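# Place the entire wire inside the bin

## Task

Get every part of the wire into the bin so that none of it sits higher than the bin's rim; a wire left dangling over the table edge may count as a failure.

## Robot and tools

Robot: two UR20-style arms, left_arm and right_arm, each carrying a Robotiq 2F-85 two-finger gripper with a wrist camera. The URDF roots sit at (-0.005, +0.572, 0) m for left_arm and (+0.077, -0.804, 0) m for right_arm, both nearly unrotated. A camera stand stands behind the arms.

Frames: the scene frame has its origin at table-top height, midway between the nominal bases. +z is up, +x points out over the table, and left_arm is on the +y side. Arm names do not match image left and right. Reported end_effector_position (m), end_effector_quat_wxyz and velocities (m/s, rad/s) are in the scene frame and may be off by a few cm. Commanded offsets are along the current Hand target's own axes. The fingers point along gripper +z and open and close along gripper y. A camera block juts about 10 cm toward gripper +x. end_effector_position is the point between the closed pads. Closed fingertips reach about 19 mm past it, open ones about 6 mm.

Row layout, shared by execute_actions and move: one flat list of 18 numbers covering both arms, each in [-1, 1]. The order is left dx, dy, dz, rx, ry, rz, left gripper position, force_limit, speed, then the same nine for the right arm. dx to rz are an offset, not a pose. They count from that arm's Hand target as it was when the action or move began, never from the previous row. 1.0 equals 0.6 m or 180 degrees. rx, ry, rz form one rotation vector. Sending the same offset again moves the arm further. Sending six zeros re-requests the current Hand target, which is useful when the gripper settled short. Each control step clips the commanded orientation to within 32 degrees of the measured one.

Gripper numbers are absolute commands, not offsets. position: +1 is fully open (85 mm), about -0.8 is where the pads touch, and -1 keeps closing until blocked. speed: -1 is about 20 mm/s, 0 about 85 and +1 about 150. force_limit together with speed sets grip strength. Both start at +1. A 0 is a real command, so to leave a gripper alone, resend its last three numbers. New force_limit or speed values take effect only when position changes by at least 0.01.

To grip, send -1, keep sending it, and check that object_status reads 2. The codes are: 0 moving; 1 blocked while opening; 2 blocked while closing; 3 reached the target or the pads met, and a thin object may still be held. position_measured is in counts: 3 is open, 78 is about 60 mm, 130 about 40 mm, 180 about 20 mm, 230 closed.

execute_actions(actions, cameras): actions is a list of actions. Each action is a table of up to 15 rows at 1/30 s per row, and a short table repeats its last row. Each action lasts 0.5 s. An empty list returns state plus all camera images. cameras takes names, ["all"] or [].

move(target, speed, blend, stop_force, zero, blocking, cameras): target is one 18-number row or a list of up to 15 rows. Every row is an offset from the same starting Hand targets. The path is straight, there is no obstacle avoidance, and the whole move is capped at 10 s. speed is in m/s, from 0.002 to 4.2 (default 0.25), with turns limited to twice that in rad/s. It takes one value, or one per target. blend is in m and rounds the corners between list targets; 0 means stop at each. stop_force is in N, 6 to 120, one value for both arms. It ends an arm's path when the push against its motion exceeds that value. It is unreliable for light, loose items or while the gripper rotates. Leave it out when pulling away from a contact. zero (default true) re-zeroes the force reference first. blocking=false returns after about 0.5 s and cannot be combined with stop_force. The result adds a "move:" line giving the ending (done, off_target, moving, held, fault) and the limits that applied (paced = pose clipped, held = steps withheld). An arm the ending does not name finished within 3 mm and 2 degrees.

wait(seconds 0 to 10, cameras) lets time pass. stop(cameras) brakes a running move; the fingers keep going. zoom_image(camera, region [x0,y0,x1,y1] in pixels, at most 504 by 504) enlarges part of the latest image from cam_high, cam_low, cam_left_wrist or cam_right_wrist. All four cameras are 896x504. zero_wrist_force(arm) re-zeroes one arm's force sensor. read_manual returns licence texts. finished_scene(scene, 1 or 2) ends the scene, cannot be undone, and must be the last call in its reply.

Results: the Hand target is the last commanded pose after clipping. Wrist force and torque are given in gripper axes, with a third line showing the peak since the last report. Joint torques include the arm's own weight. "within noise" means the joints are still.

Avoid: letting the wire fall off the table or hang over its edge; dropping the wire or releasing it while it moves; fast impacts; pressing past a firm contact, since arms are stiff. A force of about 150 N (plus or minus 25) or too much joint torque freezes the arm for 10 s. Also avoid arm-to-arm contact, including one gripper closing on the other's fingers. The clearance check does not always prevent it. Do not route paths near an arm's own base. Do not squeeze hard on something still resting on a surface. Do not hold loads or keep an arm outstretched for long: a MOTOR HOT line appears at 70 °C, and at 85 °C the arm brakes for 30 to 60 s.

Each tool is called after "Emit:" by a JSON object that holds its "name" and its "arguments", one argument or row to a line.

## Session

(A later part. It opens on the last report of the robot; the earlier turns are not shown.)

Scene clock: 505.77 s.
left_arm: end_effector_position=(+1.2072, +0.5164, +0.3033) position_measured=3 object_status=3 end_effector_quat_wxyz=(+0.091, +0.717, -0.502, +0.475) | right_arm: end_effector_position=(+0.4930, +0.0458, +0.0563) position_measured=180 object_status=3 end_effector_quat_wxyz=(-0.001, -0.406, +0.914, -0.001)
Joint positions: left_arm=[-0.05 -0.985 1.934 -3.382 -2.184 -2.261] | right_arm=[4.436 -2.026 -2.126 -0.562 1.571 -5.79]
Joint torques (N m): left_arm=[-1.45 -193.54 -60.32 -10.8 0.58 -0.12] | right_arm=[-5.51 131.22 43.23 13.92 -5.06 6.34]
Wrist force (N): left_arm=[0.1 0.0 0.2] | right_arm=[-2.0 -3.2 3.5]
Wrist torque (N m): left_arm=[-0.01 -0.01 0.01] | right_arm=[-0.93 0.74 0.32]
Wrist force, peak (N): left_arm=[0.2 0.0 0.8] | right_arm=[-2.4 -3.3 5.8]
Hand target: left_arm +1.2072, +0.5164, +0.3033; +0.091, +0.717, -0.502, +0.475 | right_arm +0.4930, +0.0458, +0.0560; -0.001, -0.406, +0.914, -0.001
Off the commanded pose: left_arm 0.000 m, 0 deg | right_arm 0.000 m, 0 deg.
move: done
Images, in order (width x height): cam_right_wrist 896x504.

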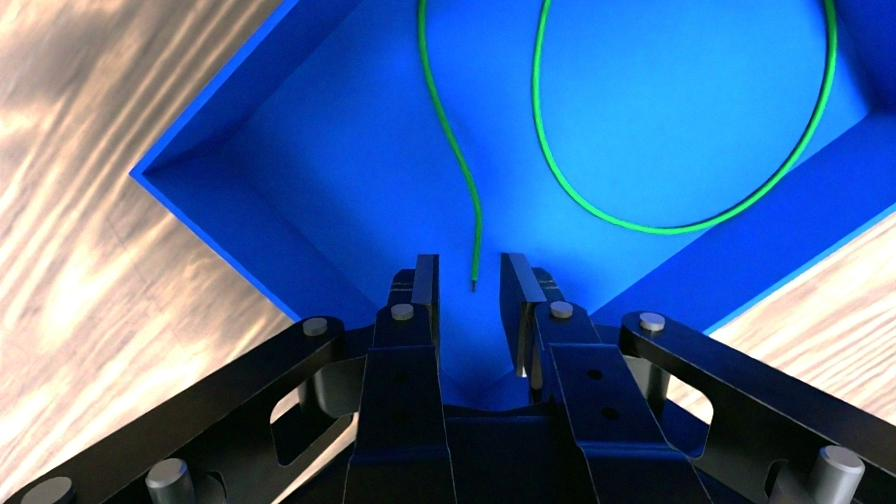

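Emit:
{"name": "move", "arguments": {
  "target": [0,0,0,0,0,0,1,1,1,0,0.005,0.0383,0,0,0,-0.405,-0.5,0],
  "speed": 0.1
}}

Emit:
{"name": "move", "arguments": {
  "target": [0,0,0,0,0,0,1,1,1,0,0,0.0267,0,0,0,-0.405,-0.5,0],
  "speed": 0.004,
  "stop_force": 6
}}

Emit:
{"name": "move", "arguments": {
  "target": [0,0,0,0,0,0,1,1,1,0,0,-0.0005,0,0,0,-1,-0.5,-1],
  "speed": 0.02
}}

Emit:
{"name": "wait", "arguments": {
  "seconds": 0.4,
  "cameras": ["cam_right_wrist"]
}}

Scene clock: 512.10 s.
left_arm: end_effector_position=(+1.2072, +0.5164, +0.3033) position_measured=3 object_status=3 end_effector_quat_wxyz=(+0.091, +0.717, -0.502, +0.475) | right_arm: end_effector_position=(+0.4908, +0.0478, +0.0333) position_measured=180 object_status=3 end_effector_quat_wxyz=(-0.001, -0.406, +0.914, -0.001)
Joint positions: left_arm=[-0.05 -0.985 1.934 -3.382 -2.184 -2.261] | right_arm=[4.439 -2.053 -2.131 -0.53 1.571 -5.787]
Joint torques (N m): left_arm=[-3.09 -191.85 -58.94 -10.54 0.42 0.17] | right_arm=[28.06 136.17 35.15 14.38 -3.41 5.71]
Wrist force (N): left_arm=[-0.1 0.0 0.5] | right_arm=[-2.3 -3.1 3.5]
Wrist torque (N m): left_arm=[-0.01 0.02 0.02] | right_arm=[-0.93 0.80 0.33]
Wrist force, peak (N): left_arm=[0.2 0.1 0.7] | right_arm=[-2.2 -3.4 3.9]
Hand target: left_arm +1.2072, +0.5164, +0.3033; +0.091, +0.717, -0.502, +0.475 | right_arm +0.4907, +0.0478, +0.0330; -0.001, -0.406, +0.914, -0.001
Off the commanded pose: left_arm 0.000 m, 0 deg | right_arm 0.000 m, 0 deg.
move: done

Scene clock: 515.63 s.
left_arm: end_effector_position=(+1.2072, +0.5164, +0.3033) position_measured=3 object_status=3 end_effector_quat_wxyz=(+0.091, +0.717, -0.502, +0.475) | right_arm: end_effector_position=(+0.4907, +0.0478, +0.0216) position_measured=180 object_status=3 end_effector_quat_wxyz=(-0.001, -0.406, +0.914, -0.001)
Joint positions: left_arm=[-0.05 -0.985 1.934 -3.382 -2.184 -2.261] | right_arm=[4.439 -2.067 -2.134 -0.513 1.571 -5.787]
Joint torques (N m): left_arm=[-3.91 -190.99 -56.46 -11.24 0.2 0.01] | right_arm=[18.58 157.49 39.66 2.9 1.29 6.08]
Wrist force (N): left_arm=[0.2 0.2 0.4] | right_arm=[6.5 -6.9 -23.9]
Wrist torque (N m): left_arm=[0.03 -0.02 0.01] | right_arm=[-0.84 0.84 0.32]
Wrist force, peak (N): left_arm=[0.4 -0.4 0.5] | right_arm=[6.6 -6.8 -23.9]
Hand target: left_arm +1.2072, +0.5164, +0.3033; +0.091, +0.717, -0.502, +0.475 | right_arm +0.4907, +0.0478, +0.0216; -0.001, -0.406, +0.914, -0.001 (not the last commanded pose)
Off the commanded pose: left_arm 0.000 m, 0 deg | right_arm 0.005 m, 0 deg.
move: contact (right_arm)

Scene clock: 516.87 s.
left_arm: end_effector_position=(+1.2072, +0.5164, +0.3033) position_measured=3 object_status=3 end_effector_quat_wxyz=(+0.091, +0.717, -0.502, +0.475) | right_arm: end_effector_position=(+0.4907, +0.0477, +0.0219) position_measured=227 object_status=0 end_effector_quat_wxyz=(-0.001, -0.406, +0.914, -0.001)
Joint positions: left_arm=[-0.05 -0.985 1.934 -3.382 -2.184 -2.261] | right_arm=[4.439 -2.067 -2.134 -0.513 1.571 -5.787]
Joint torques (N m): left_arm=[0.93 -194.59 -57.85 -11.11 0.48 0.06] | right_arm=[17.44 180 79.45 7.03 0.45 6.24]
Wrist force (N): left_arm=[0.1 -0.1 0.2] | right_arm=[-2.3 -3.0 3.2]
Wrist torque (N m): left_arm=[-0.02 -0.01 0.02] | right_arm=[-0.92 0.82 0.33]
Wrist force, peak (N): left_arm=[0.2 0.0 0.6] | right_arm=[5.4 -6.6 -24.6]
Hand target: left_arm +1.2072, +0.5164, +0.3033; +0.091, +0.717, -0.502, +0.475 | right_arm +0.4907, +0.0478, +0.0219; -0.001, -0.406, +0.914, -0.001
Off the commanded pose: left_arm 0.000 m, 0 deg | right_arm 0.000 m, 0 deg.
move: done

Scene clock: 517.27 s.
left_arm: end_effector_position=(+1.2072, +0.5164, +0.3033) position_measured=3 object_status=3 end_effector_quat_wxyz=(+0.091, +0.717, -0.502, +0.475) | right_arm: end_effector_position=(+0.4907, +0.0478, +0.0219) position_measured=227 object_status=2 end_effector_quat_wxyz=(-0.001, -0.406, +0.914, -0.001)
Joint positions: left_arm=[-0.05 -0.985 1.934 -3.382 -2.184 -2.261] | right_arm=[4.439 -2.067 -2.134 -0.513 1.571 -5.787]
Joint torques (N m): left_arm=[-3.69 -193.7 -60.13 -10.92 0.52 0.39] | right_arm=[17.05 180.57 78.66 10.08 -0.45 5.34]
Wrist force (N): left_arm=[-0.1 -0.1 0.4] | right_arm=[-2.3 -3.2 3.5]
Wrist torque (N m): left_arm=[-0.01 0.04 0.01] | right_arm=[-0.95 0.80 0.33]
Wrist force, peak (N): left_arm=[0.0 0.5 0.4] | right_arm=[-2.3 -3.4 3.5]
Hand target: left_arm +1.2072, +0.5164, +0.3033; +0.091, +0.717, -0.502, +0.475 | right_arm +0.4907, +0.0478, +0.0219; -0.001, -0.406, +0.914, -0.001
Tool commands: left_gripper/position=+1.0 left_gripper/force_limit=+1.0 left_gripper/speed=+1.0 right_gripper/position=-1.0 right_gripper/force_limit=-0.5 right_gripper/speed=-1.0
Off the commanded pose: left_arm 0.000 m, 0 deg | right_arm 0.000 m, 0 deg.
wait: 0.40 s; at rest by 0.17 s
Images, in order (width x height): cam_right_wrist 896x504.

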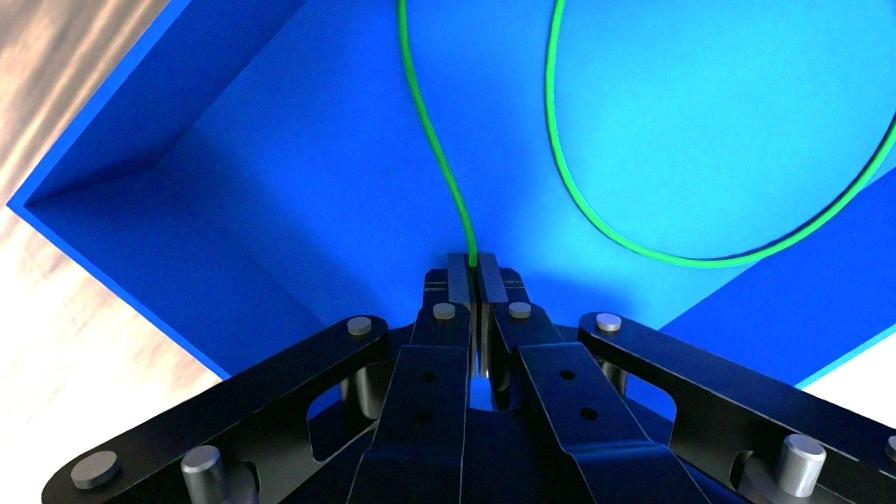

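Emit:
{"name": "move", "arguments": {
  "target": [
    [0,0,0,0,0,0,1,1,1,0.05,0.03,-0.72,0,0,0,-1,-0.5,-1],
    [0,0,0,0,0,0,1,1,1,0.073,0.0485,-0.9967,0,0,0.45,-1,-0.5,-1],
    [0,0,0,0,0,0,1,1,1,0.073,0.0485,-0.9967,0,0,0.95,-1,-0.5,-1],
    [0,0,0,0,0,0,1,1,1,0.073,0.0485,-0.9967,0,0,-0.4833,-1,-0.5,-1]
  ],
  "speed": 0.4,
  "blend": 0.03,
  "cameras": ["cam_right_wrist","cam_low"]
}}

Emit:
{"name": "zoom_image", "arguments": {
  "camera": "cam_right_wrist",
  "region": [300, 0, 620, 280]
}}

Emit:
{"name": "zoom_image", "arguments": {
  "camera": "cam_low",
  "region": [420, 50, 620, 250]
}}

Scene clock: 531.43 s.
left_arm: end_effector_position=(+1.2072, +0.5164, +0.3033) position_measured=3 object_status=3 end_effector_quat_wxyz=(+0.091, +0.717, -0.502, +0.475) | right_arm: end_effector_position=(+0.4404, +0.0359, +0.6200) position_measured=227 object_status=2 end_effector_quat_wxyz=(+0.001, +0.924, -0.383, +0.000)
Joint positions: left_arm=[-0.05 -0.985 1.934 -3.382 -2.184 -2.261] | right_arm=[4.491 -1.593 -1.743 -1.378 1.571 -0.971]
Joint torques (N m): left_arm=[-4.21 -193.59 -58.84 -10.78 0.28 0.04] | right_arm=[18.08 118.28 84.05 5.62 -5.54 5.41]
Wrist force (N): left_arm=[-0.2 0.2 0.5] | right_arm=[-1.5 -3.3 2.9]
Wrist torque (N m): left_arm=[0.03 0.04 0.01] | right_arm=[-1.01 0.66 0.27]
Wrist force, peak (N): left_arm=[0.2 -0.1 0.8] | right_arm=[-2.2 -3.5 6.9]
Hand target: left_arm +1.2072, +0.5164, +0.3033; +0.091, +0.717, -0.502, +0.475 | right_arm +0.4404, +0.0358, +0.6200; +0.001, +0.924, -0.383, +0.000
Off the commanded pose: left_arm 0.000 m, 0 deg | right_arm 0.000 m, 0 deg.
move: done
Images, in order (width x height): cam_low 896x504, cam_right_wrist 896x504.

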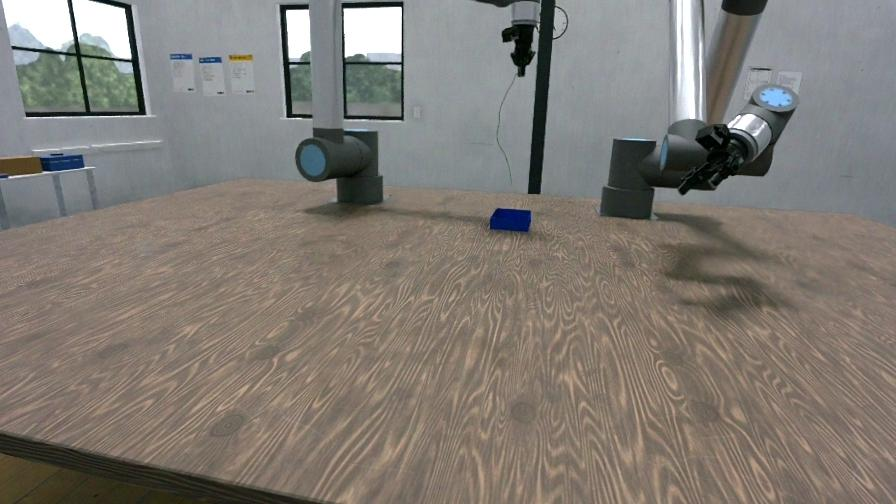

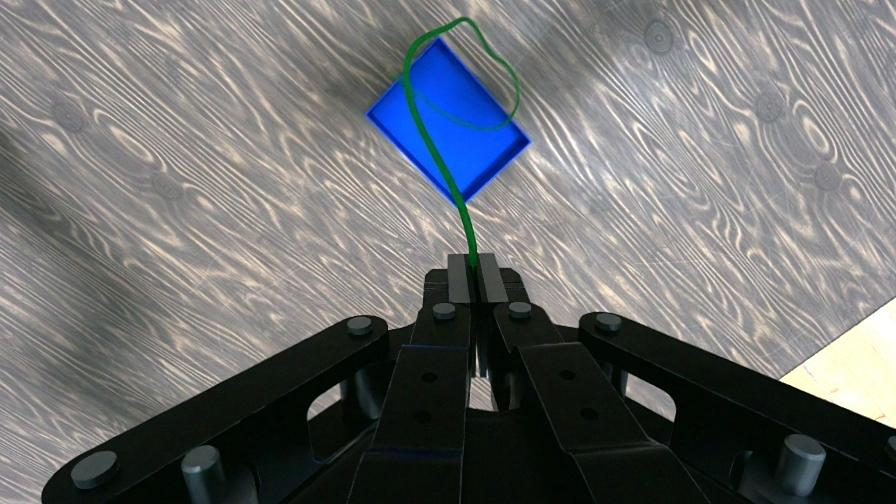

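Scaled by 1.575 from the camera's 896x504 image, which has a finer 1280x720 frame.

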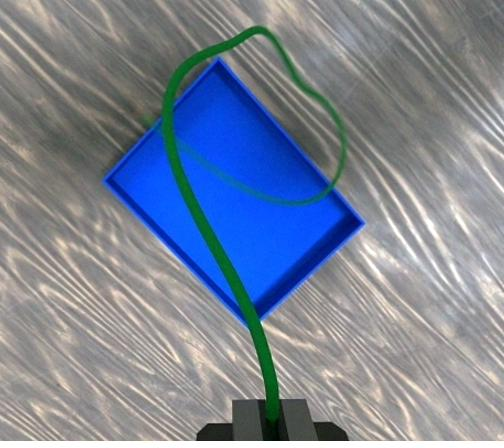

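Scaled by 2.520 from the camera's 896x504 image, which has a finer 1280x720 frame.

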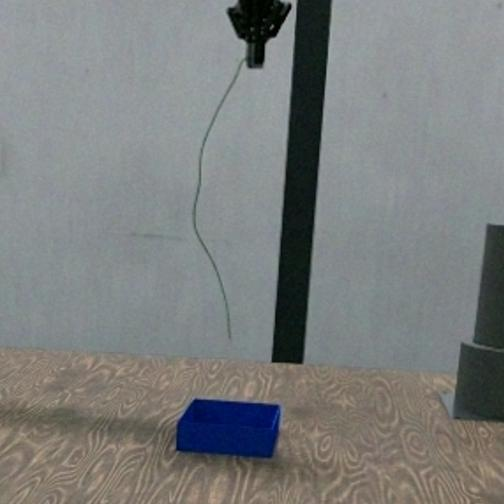

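Emit:
{"name": "move", "arguments": {
  "target": [
    [0,0,0,0,0,0,1,1,1,-0.0055,-0.021,0,0,0,-0.5944,-1,-0.5,-1],
    [0,0,0,0,0,0,1,1,1,-0.0055,-0.021,0,0,0,0.8056,-1,-0.5,-1],
    [0,0,0,0,0,0,1,1,1,0.0182,0.0427,0.4667,0,0,0.8056,-1,-0.5,-1]
  ],
  "speed": [0.4,0.4,0.2],
  "blend": [0.02,0.02,0],
  "cameras": ["cam_right_wrist"]
}}

Emit:
{"name": "zoom_image", "arguments": {
  "camera": "cam_right_wrist",
  "region": [300, 0, 620, 280]
}}

Scene clock: 558.93 s.
left_arm: end_effector_position=(+1.2072, +0.5164, +0.3033) position_measured=3 object_status=3 end_effector_quat_wxyz=(+0.091, +0.717, -0.502, +0.475) | right_arm: end_effector_position=(+0.4296, +0.0095, +0.3403) position_measured=227 object_status=2 end_effector_quat_wxyz=(+0.000, +0.088, +0.996, -0.001)
Joint positions: left_arm=[-0.05 -0.985 1.934 -3.382 -2.184 -2.261] | right_arm=[4.497 -1.694 -2.053 -0.968 1.572 -4.716]
Joint torques (N m): left_arm=[-1.38 -194.46 -57.41 -11.44 1.21 0.07] | right_arm=[19.92 73.21 69.37 14.2 -5.31 5.44]
Wrist force (N): left_arm=[0.1 -0.2 0.6] | right_arm=[-1.9 -3.1 3.3]
Wrist torque (N m): left_arm=[-0.04 0.00 0.02] | right_arm=[-0.91 0.73 0.31]
Wrist force, peak (N): left_arm=[0.1 -0.3 0.7] | right_arm=[-1.9 -3.4 5.7]
Hand target: left_arm +1.2072, +0.5164, +0.3033; +0.091, +0.717, -0.502, +0.475 | right_arm +0.4297, +0.0095, +0.3401; +0.000, +0.088, +0.996, -0.001
Off the commanded pose: left_arm 0.000 m, 0 deg | right_arm 0.000 m, 0 deg.
move: done
Images, in order (width x height): cam_right_wrist 896x504.

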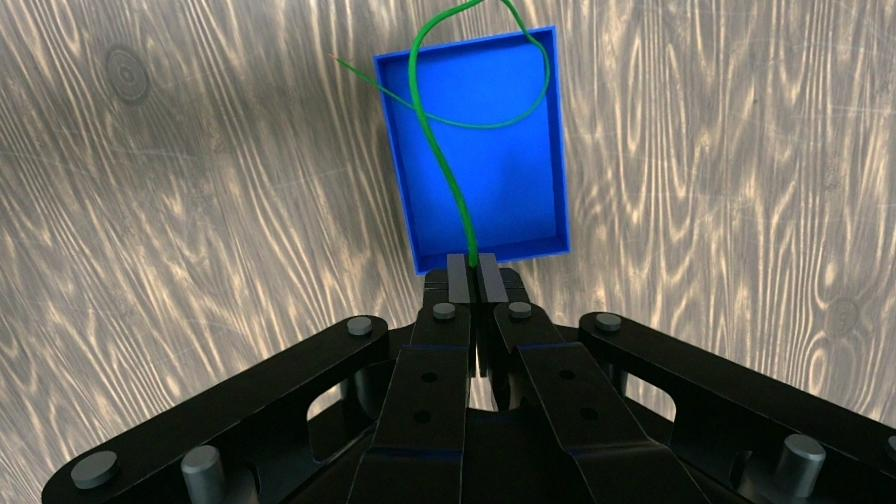

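Scaled by 1.575 from the camera's 896x504 image, which has a finer 1280x720 frame.

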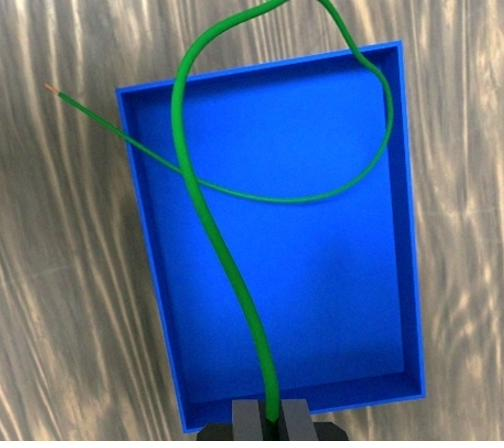

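Emit:
{"name": "move", "arguments": {
  "target": [
    [0,0,0,0,0,0,1,1,1,0,0,-0.2667,0,0,0,-1,-0.5,-1],
    [0,0,0,0,0,0,1,1,1,-0.0438,0.1347,-0.2667,0,0,0,-1,-0.5,-1],
    [0,0,0,0,0,0,1,1,1,-0.0295,0.073,-0.0333,0,0,0,-1,-0.5,-1]
  ],
  "speed": [0.25,0.15,0.2],
  "blend": [0,0,0],
  "cameras": ["cam_right_wrist"]
}}

Emit:
{"name": "zoom_image", "arguments": {
  "camera": "cam_right_wrist",
  "region": [300, 0, 620, 280]
}}

Scene clock: 568.53 s.
left_arm: end_effector_position=(+1.2072, +0.5164, +0.3033) position_measured=3 object_status=3 end_effector_quat_wxyz=(+0.091, +0.717, -0.502, +0.475) | right_arm: end_effector_position=(+0.4548, +0.0496, +0.3602) position_measured=227 object_status=2 end_effector_quat_wxyz=(+0.000, +0.088, +0.996, -0.001)
Joint positions: left_arm=[-0.05 -0.985 1.934 -3.382 -2.184 -2.261] | right_arm=[4.478 -1.731 -1.975 -1.008 1.572 -4.735]
Joint torques (N m): left_arm=[-2.32 -190.8 -58.07 -11.23 1.05 0.6] | right_arm=[15.41 84.6 70.74 14.01 -3.97 5.74]
Wrist force (N): left_arm=[-0.1 -0.2 0.0] | right_arm=[-2.1 -3.0 3.6]
Wrist torque (N m): left_arm=[-0.04 0.04 0.02] | right_arm=[-0.88 0.77 0.32]
Wrist force, peak (N): left_arm=[-0.1 0.0 0.7] | right_arm=[-2.0 -2.9 6.3]
Hand target: left_arm +1.2072, +0.5164, +0.3033; +0.091, +0.717, -0.502, +0.475 | right_arm +0.4548, +0.0496, +0.3600; +0.000, +0.088, +0.996, -0.001
Off the commanded pose: left_arm 0.000 m, 0 deg | right_arm 0.000 m, 0 deg.
move: done
Images, in order (width x height): cam_right_wrist 896x504.

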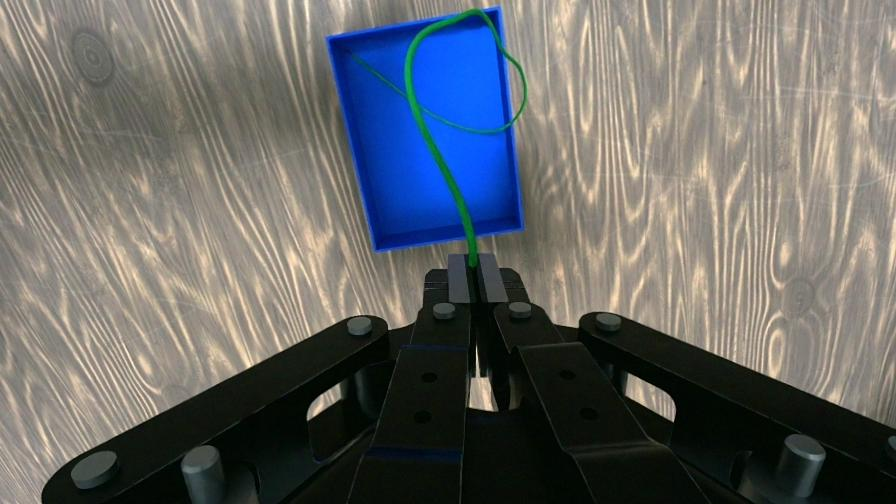

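Scaled by 1.575 from the camera's 896x504 image, which has a finer 1280x720 frame.

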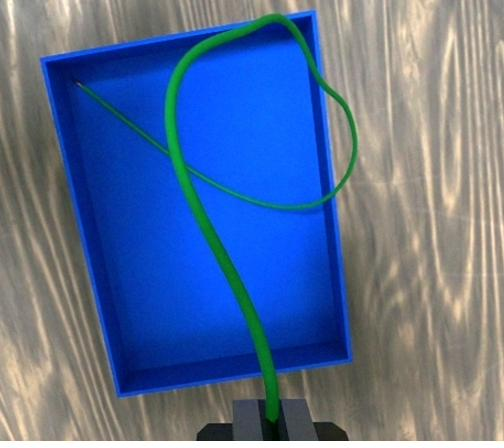

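Emit:
{"name": "move", "arguments": {
  "target": [
    [0,0,0,0,0,0,1,1,1,0.0182,-0.0872,0.1333,0,0,-0.0556,-1,-0.5,-1],
    [0,0,0,0,0,0,1,1,1,-0.0088,-0.0958,0.2667,0,0,-0.1667,-1,-0.5,-1],
    [0,0,0,0,0,0,1,1,1,-0.0388,-0.0263,0.4167,0,0,-0.3056,-1,-0.5,-1],
    [0,0,0,0,0,0,1,1,1,-0.0452,-0.0048,0.5417,0,0,-0.4167,-1,-0.5,-1]
  ],
  "speed": 0.15,
  "blend": [0.02,0.02,0.02,0],
  "cameras": ["cam_right_wrist","cam_low"]
}}

Emit:
{"name": "zoom_image", "arguments": {
  "camera": "cam_low",
  "region": [440, 90, 600, 250]
}}

Scene clock: 581.43 s.
left_arm: end_effector_position=(+1.2072, +0.5164, +0.3033) position_measured=3 object_status=3 end_effector_quat_wxyz=(+0.091, +0.717, -0.502, +0.475) | right_arm: end_effector_position=(+0.4806, +0.0414, +0.0350) position_measured=227 object_status=2 end_effector_quat_wxyz=(-0.001, -0.536, +0.844, +0.000)
Joint positions: left_arm=[-0.05 -0.985 1.934 -3.382 -2.184 -2.261] | right_arm=[4.448 -2.044 -2.146 -0.524 1.571 -6.074]
Joint torques (N m): left_arm=[-3.5 -196.09 -57.25 -11.72 1.27 0.18] | right_arm=[-15.39 119.92 38.53 13.15 4.94 -6.94]
Wrist force (N): left_arm=[-0.1 0.2 0.5] | right_arm=[-2.0 -2.8 3.2]
Wrist torque (N m): left_arm=[0.02 0.02 0.02] | right_arm=[-0.90 0.75 0.56]
Wrist force, peak (N): left_arm=[0.2 0.0 0.7] | right_arm=[-2.2 -3.2 4.2]
Hand target: left_arm +1.2072, +0.5164, +0.3033; +0.091, +0.717, -0.502, +0.475 | right_arm +0.4807, +0.0414, +0.0349; -0.001, -0.537, +0.844, +0.000
Off the commanded pose: left_arm 0.000 m, 0 deg | right_arm 0.000 m, 0 deg.
move: done
Images, in order (width x height): cam_low 896x504, cam_right_wrist 896x504.

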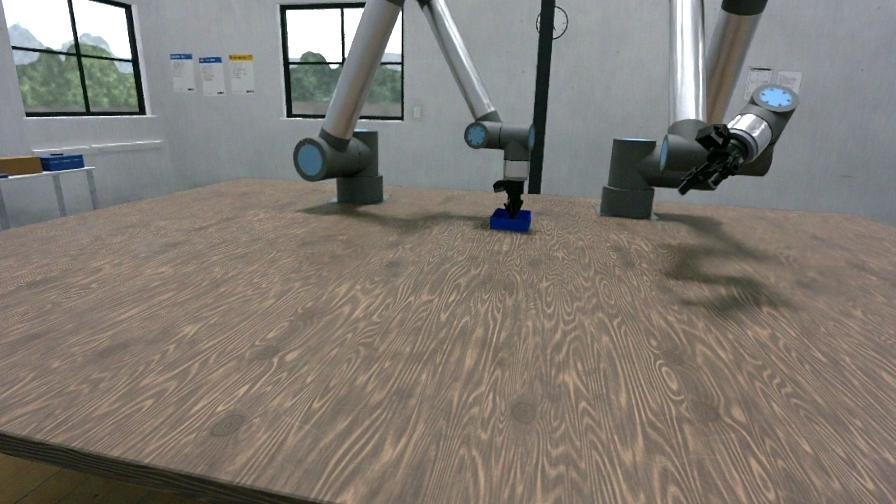

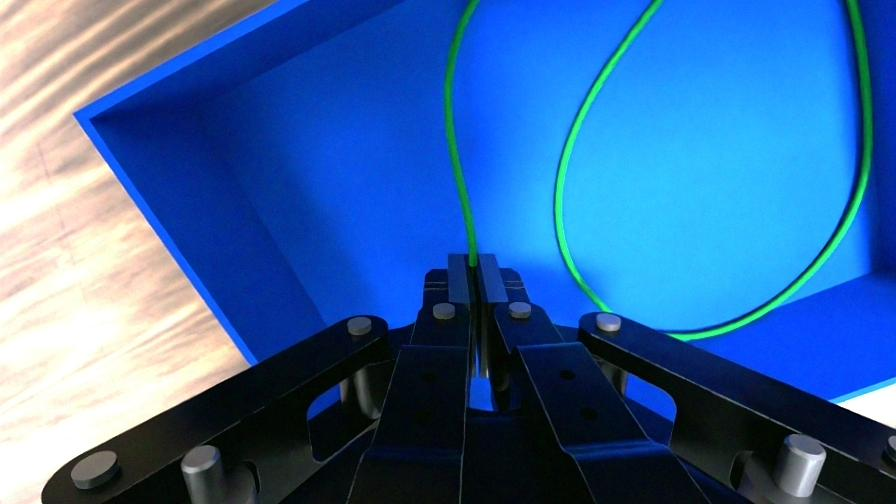

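Scaled by 3.150 from the camera's 896x504 image, which has a finer 1280x720 frame.

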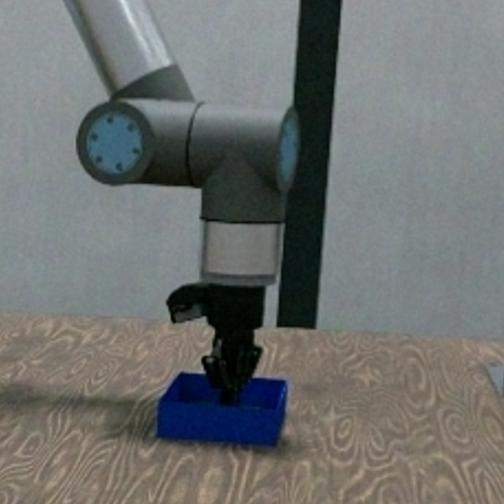

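Emit:
{"name": "move", "arguments": {
  "target": [
    [0,0,0,0,0,0,1,1,1,0,0,0.0117,0,0,0,-1,-0.5,-1],
    [0,0,0,0,0,0,1,1,1,0,0,0.0117,0,0,0,-0.4,-0.5,-1],
    [0,0,0,0,0,0,1,1,1,0,0,-0.45,0,0,0,-0.4,-0.5,-1]
  ],
  "speed": [0.05,0.05,0.15],
  "cameras": ["cam_right_wrist"]
}}

Scene clock: 589.23 s.
left_arm: end_effector_position=(+1.2072, +0.5164, +0.3033) position_measured=3 object_status=3 end_effector_quat_wxyz=(+0.091, +0.717, -0.502, +0.475) | right_arm: end_effector_position=(+0.4810, +0.0419, +0.3047) position_measured=179 object_status=3 end_effector_quat_wxyz=(-0.001, -0.537, +0.844, +0.000) end_effector_velocity=(+0.001, -0.002, +0.001) end_effector_angular_velocity=(-0.003, -0.001, +0.000)
Joint positions: left_arm=[-0.05 -0.985 1.934 -3.382 -2.184 -2.261] | right_arm=[4.448 -1.775 -2.012 -0.927 1.571 -6.074]
Joint velocities: left_arm=[within noise] | right_arm=[-0.001 0.002 0.001 -0.005 -0.001 -0.001]
Joint torques (N m): left_arm=[-2.65 -193.12 -58.31 -11.69 1.04 0.45] | right_arm=[12.74 138.48 107.33 3.14 -2.3 -1.7]
Wrist force (N): left_arm=[-0.1 -0.2 0.3] | right_arm=[-1.9 -3.0 3.1]
Wrist torque (N m): left_arm=[-0.04 0.03 0.02] | right_arm=[-0.91 0.72 0.59]
Wrist force, peak (N): left_arm=[-0.1 0.0 0.8] | right_arm=[-2.1 -3.2 5.5]
Hand target: left_arm +1.2072, +0.5164, +0.3033; +0.091, +0.717, -0.502, +0.475 | right_arm +0.4809, +0.0419, +0.3049; -0.001, -0.537, +0.844, +0.000
Off the commanded pose: left_arm 0.000 m, 0 deg | right_arm 0.000 m, 0 deg.
move: done
Images, in order (width x height): cam_right_wrist 896x504.

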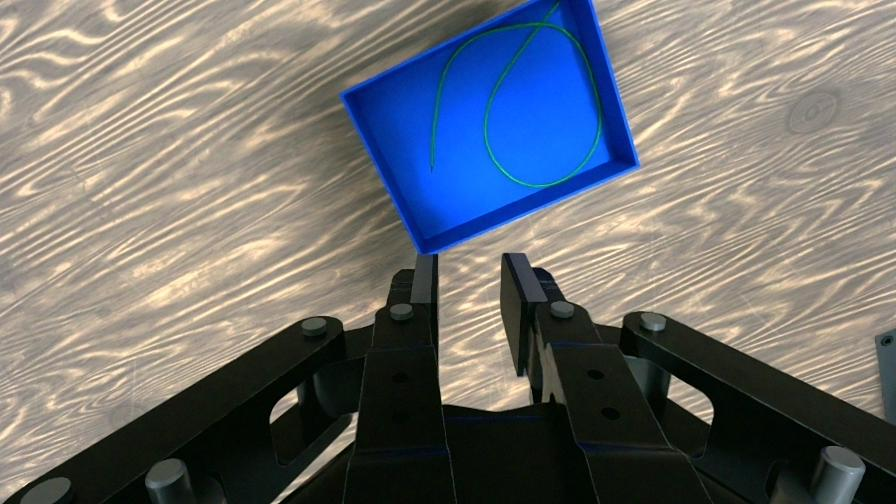

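Emit:
{"name": "finished_scene", "arguments": {
  "scene": 1
}}

The scene is finished: the task was done.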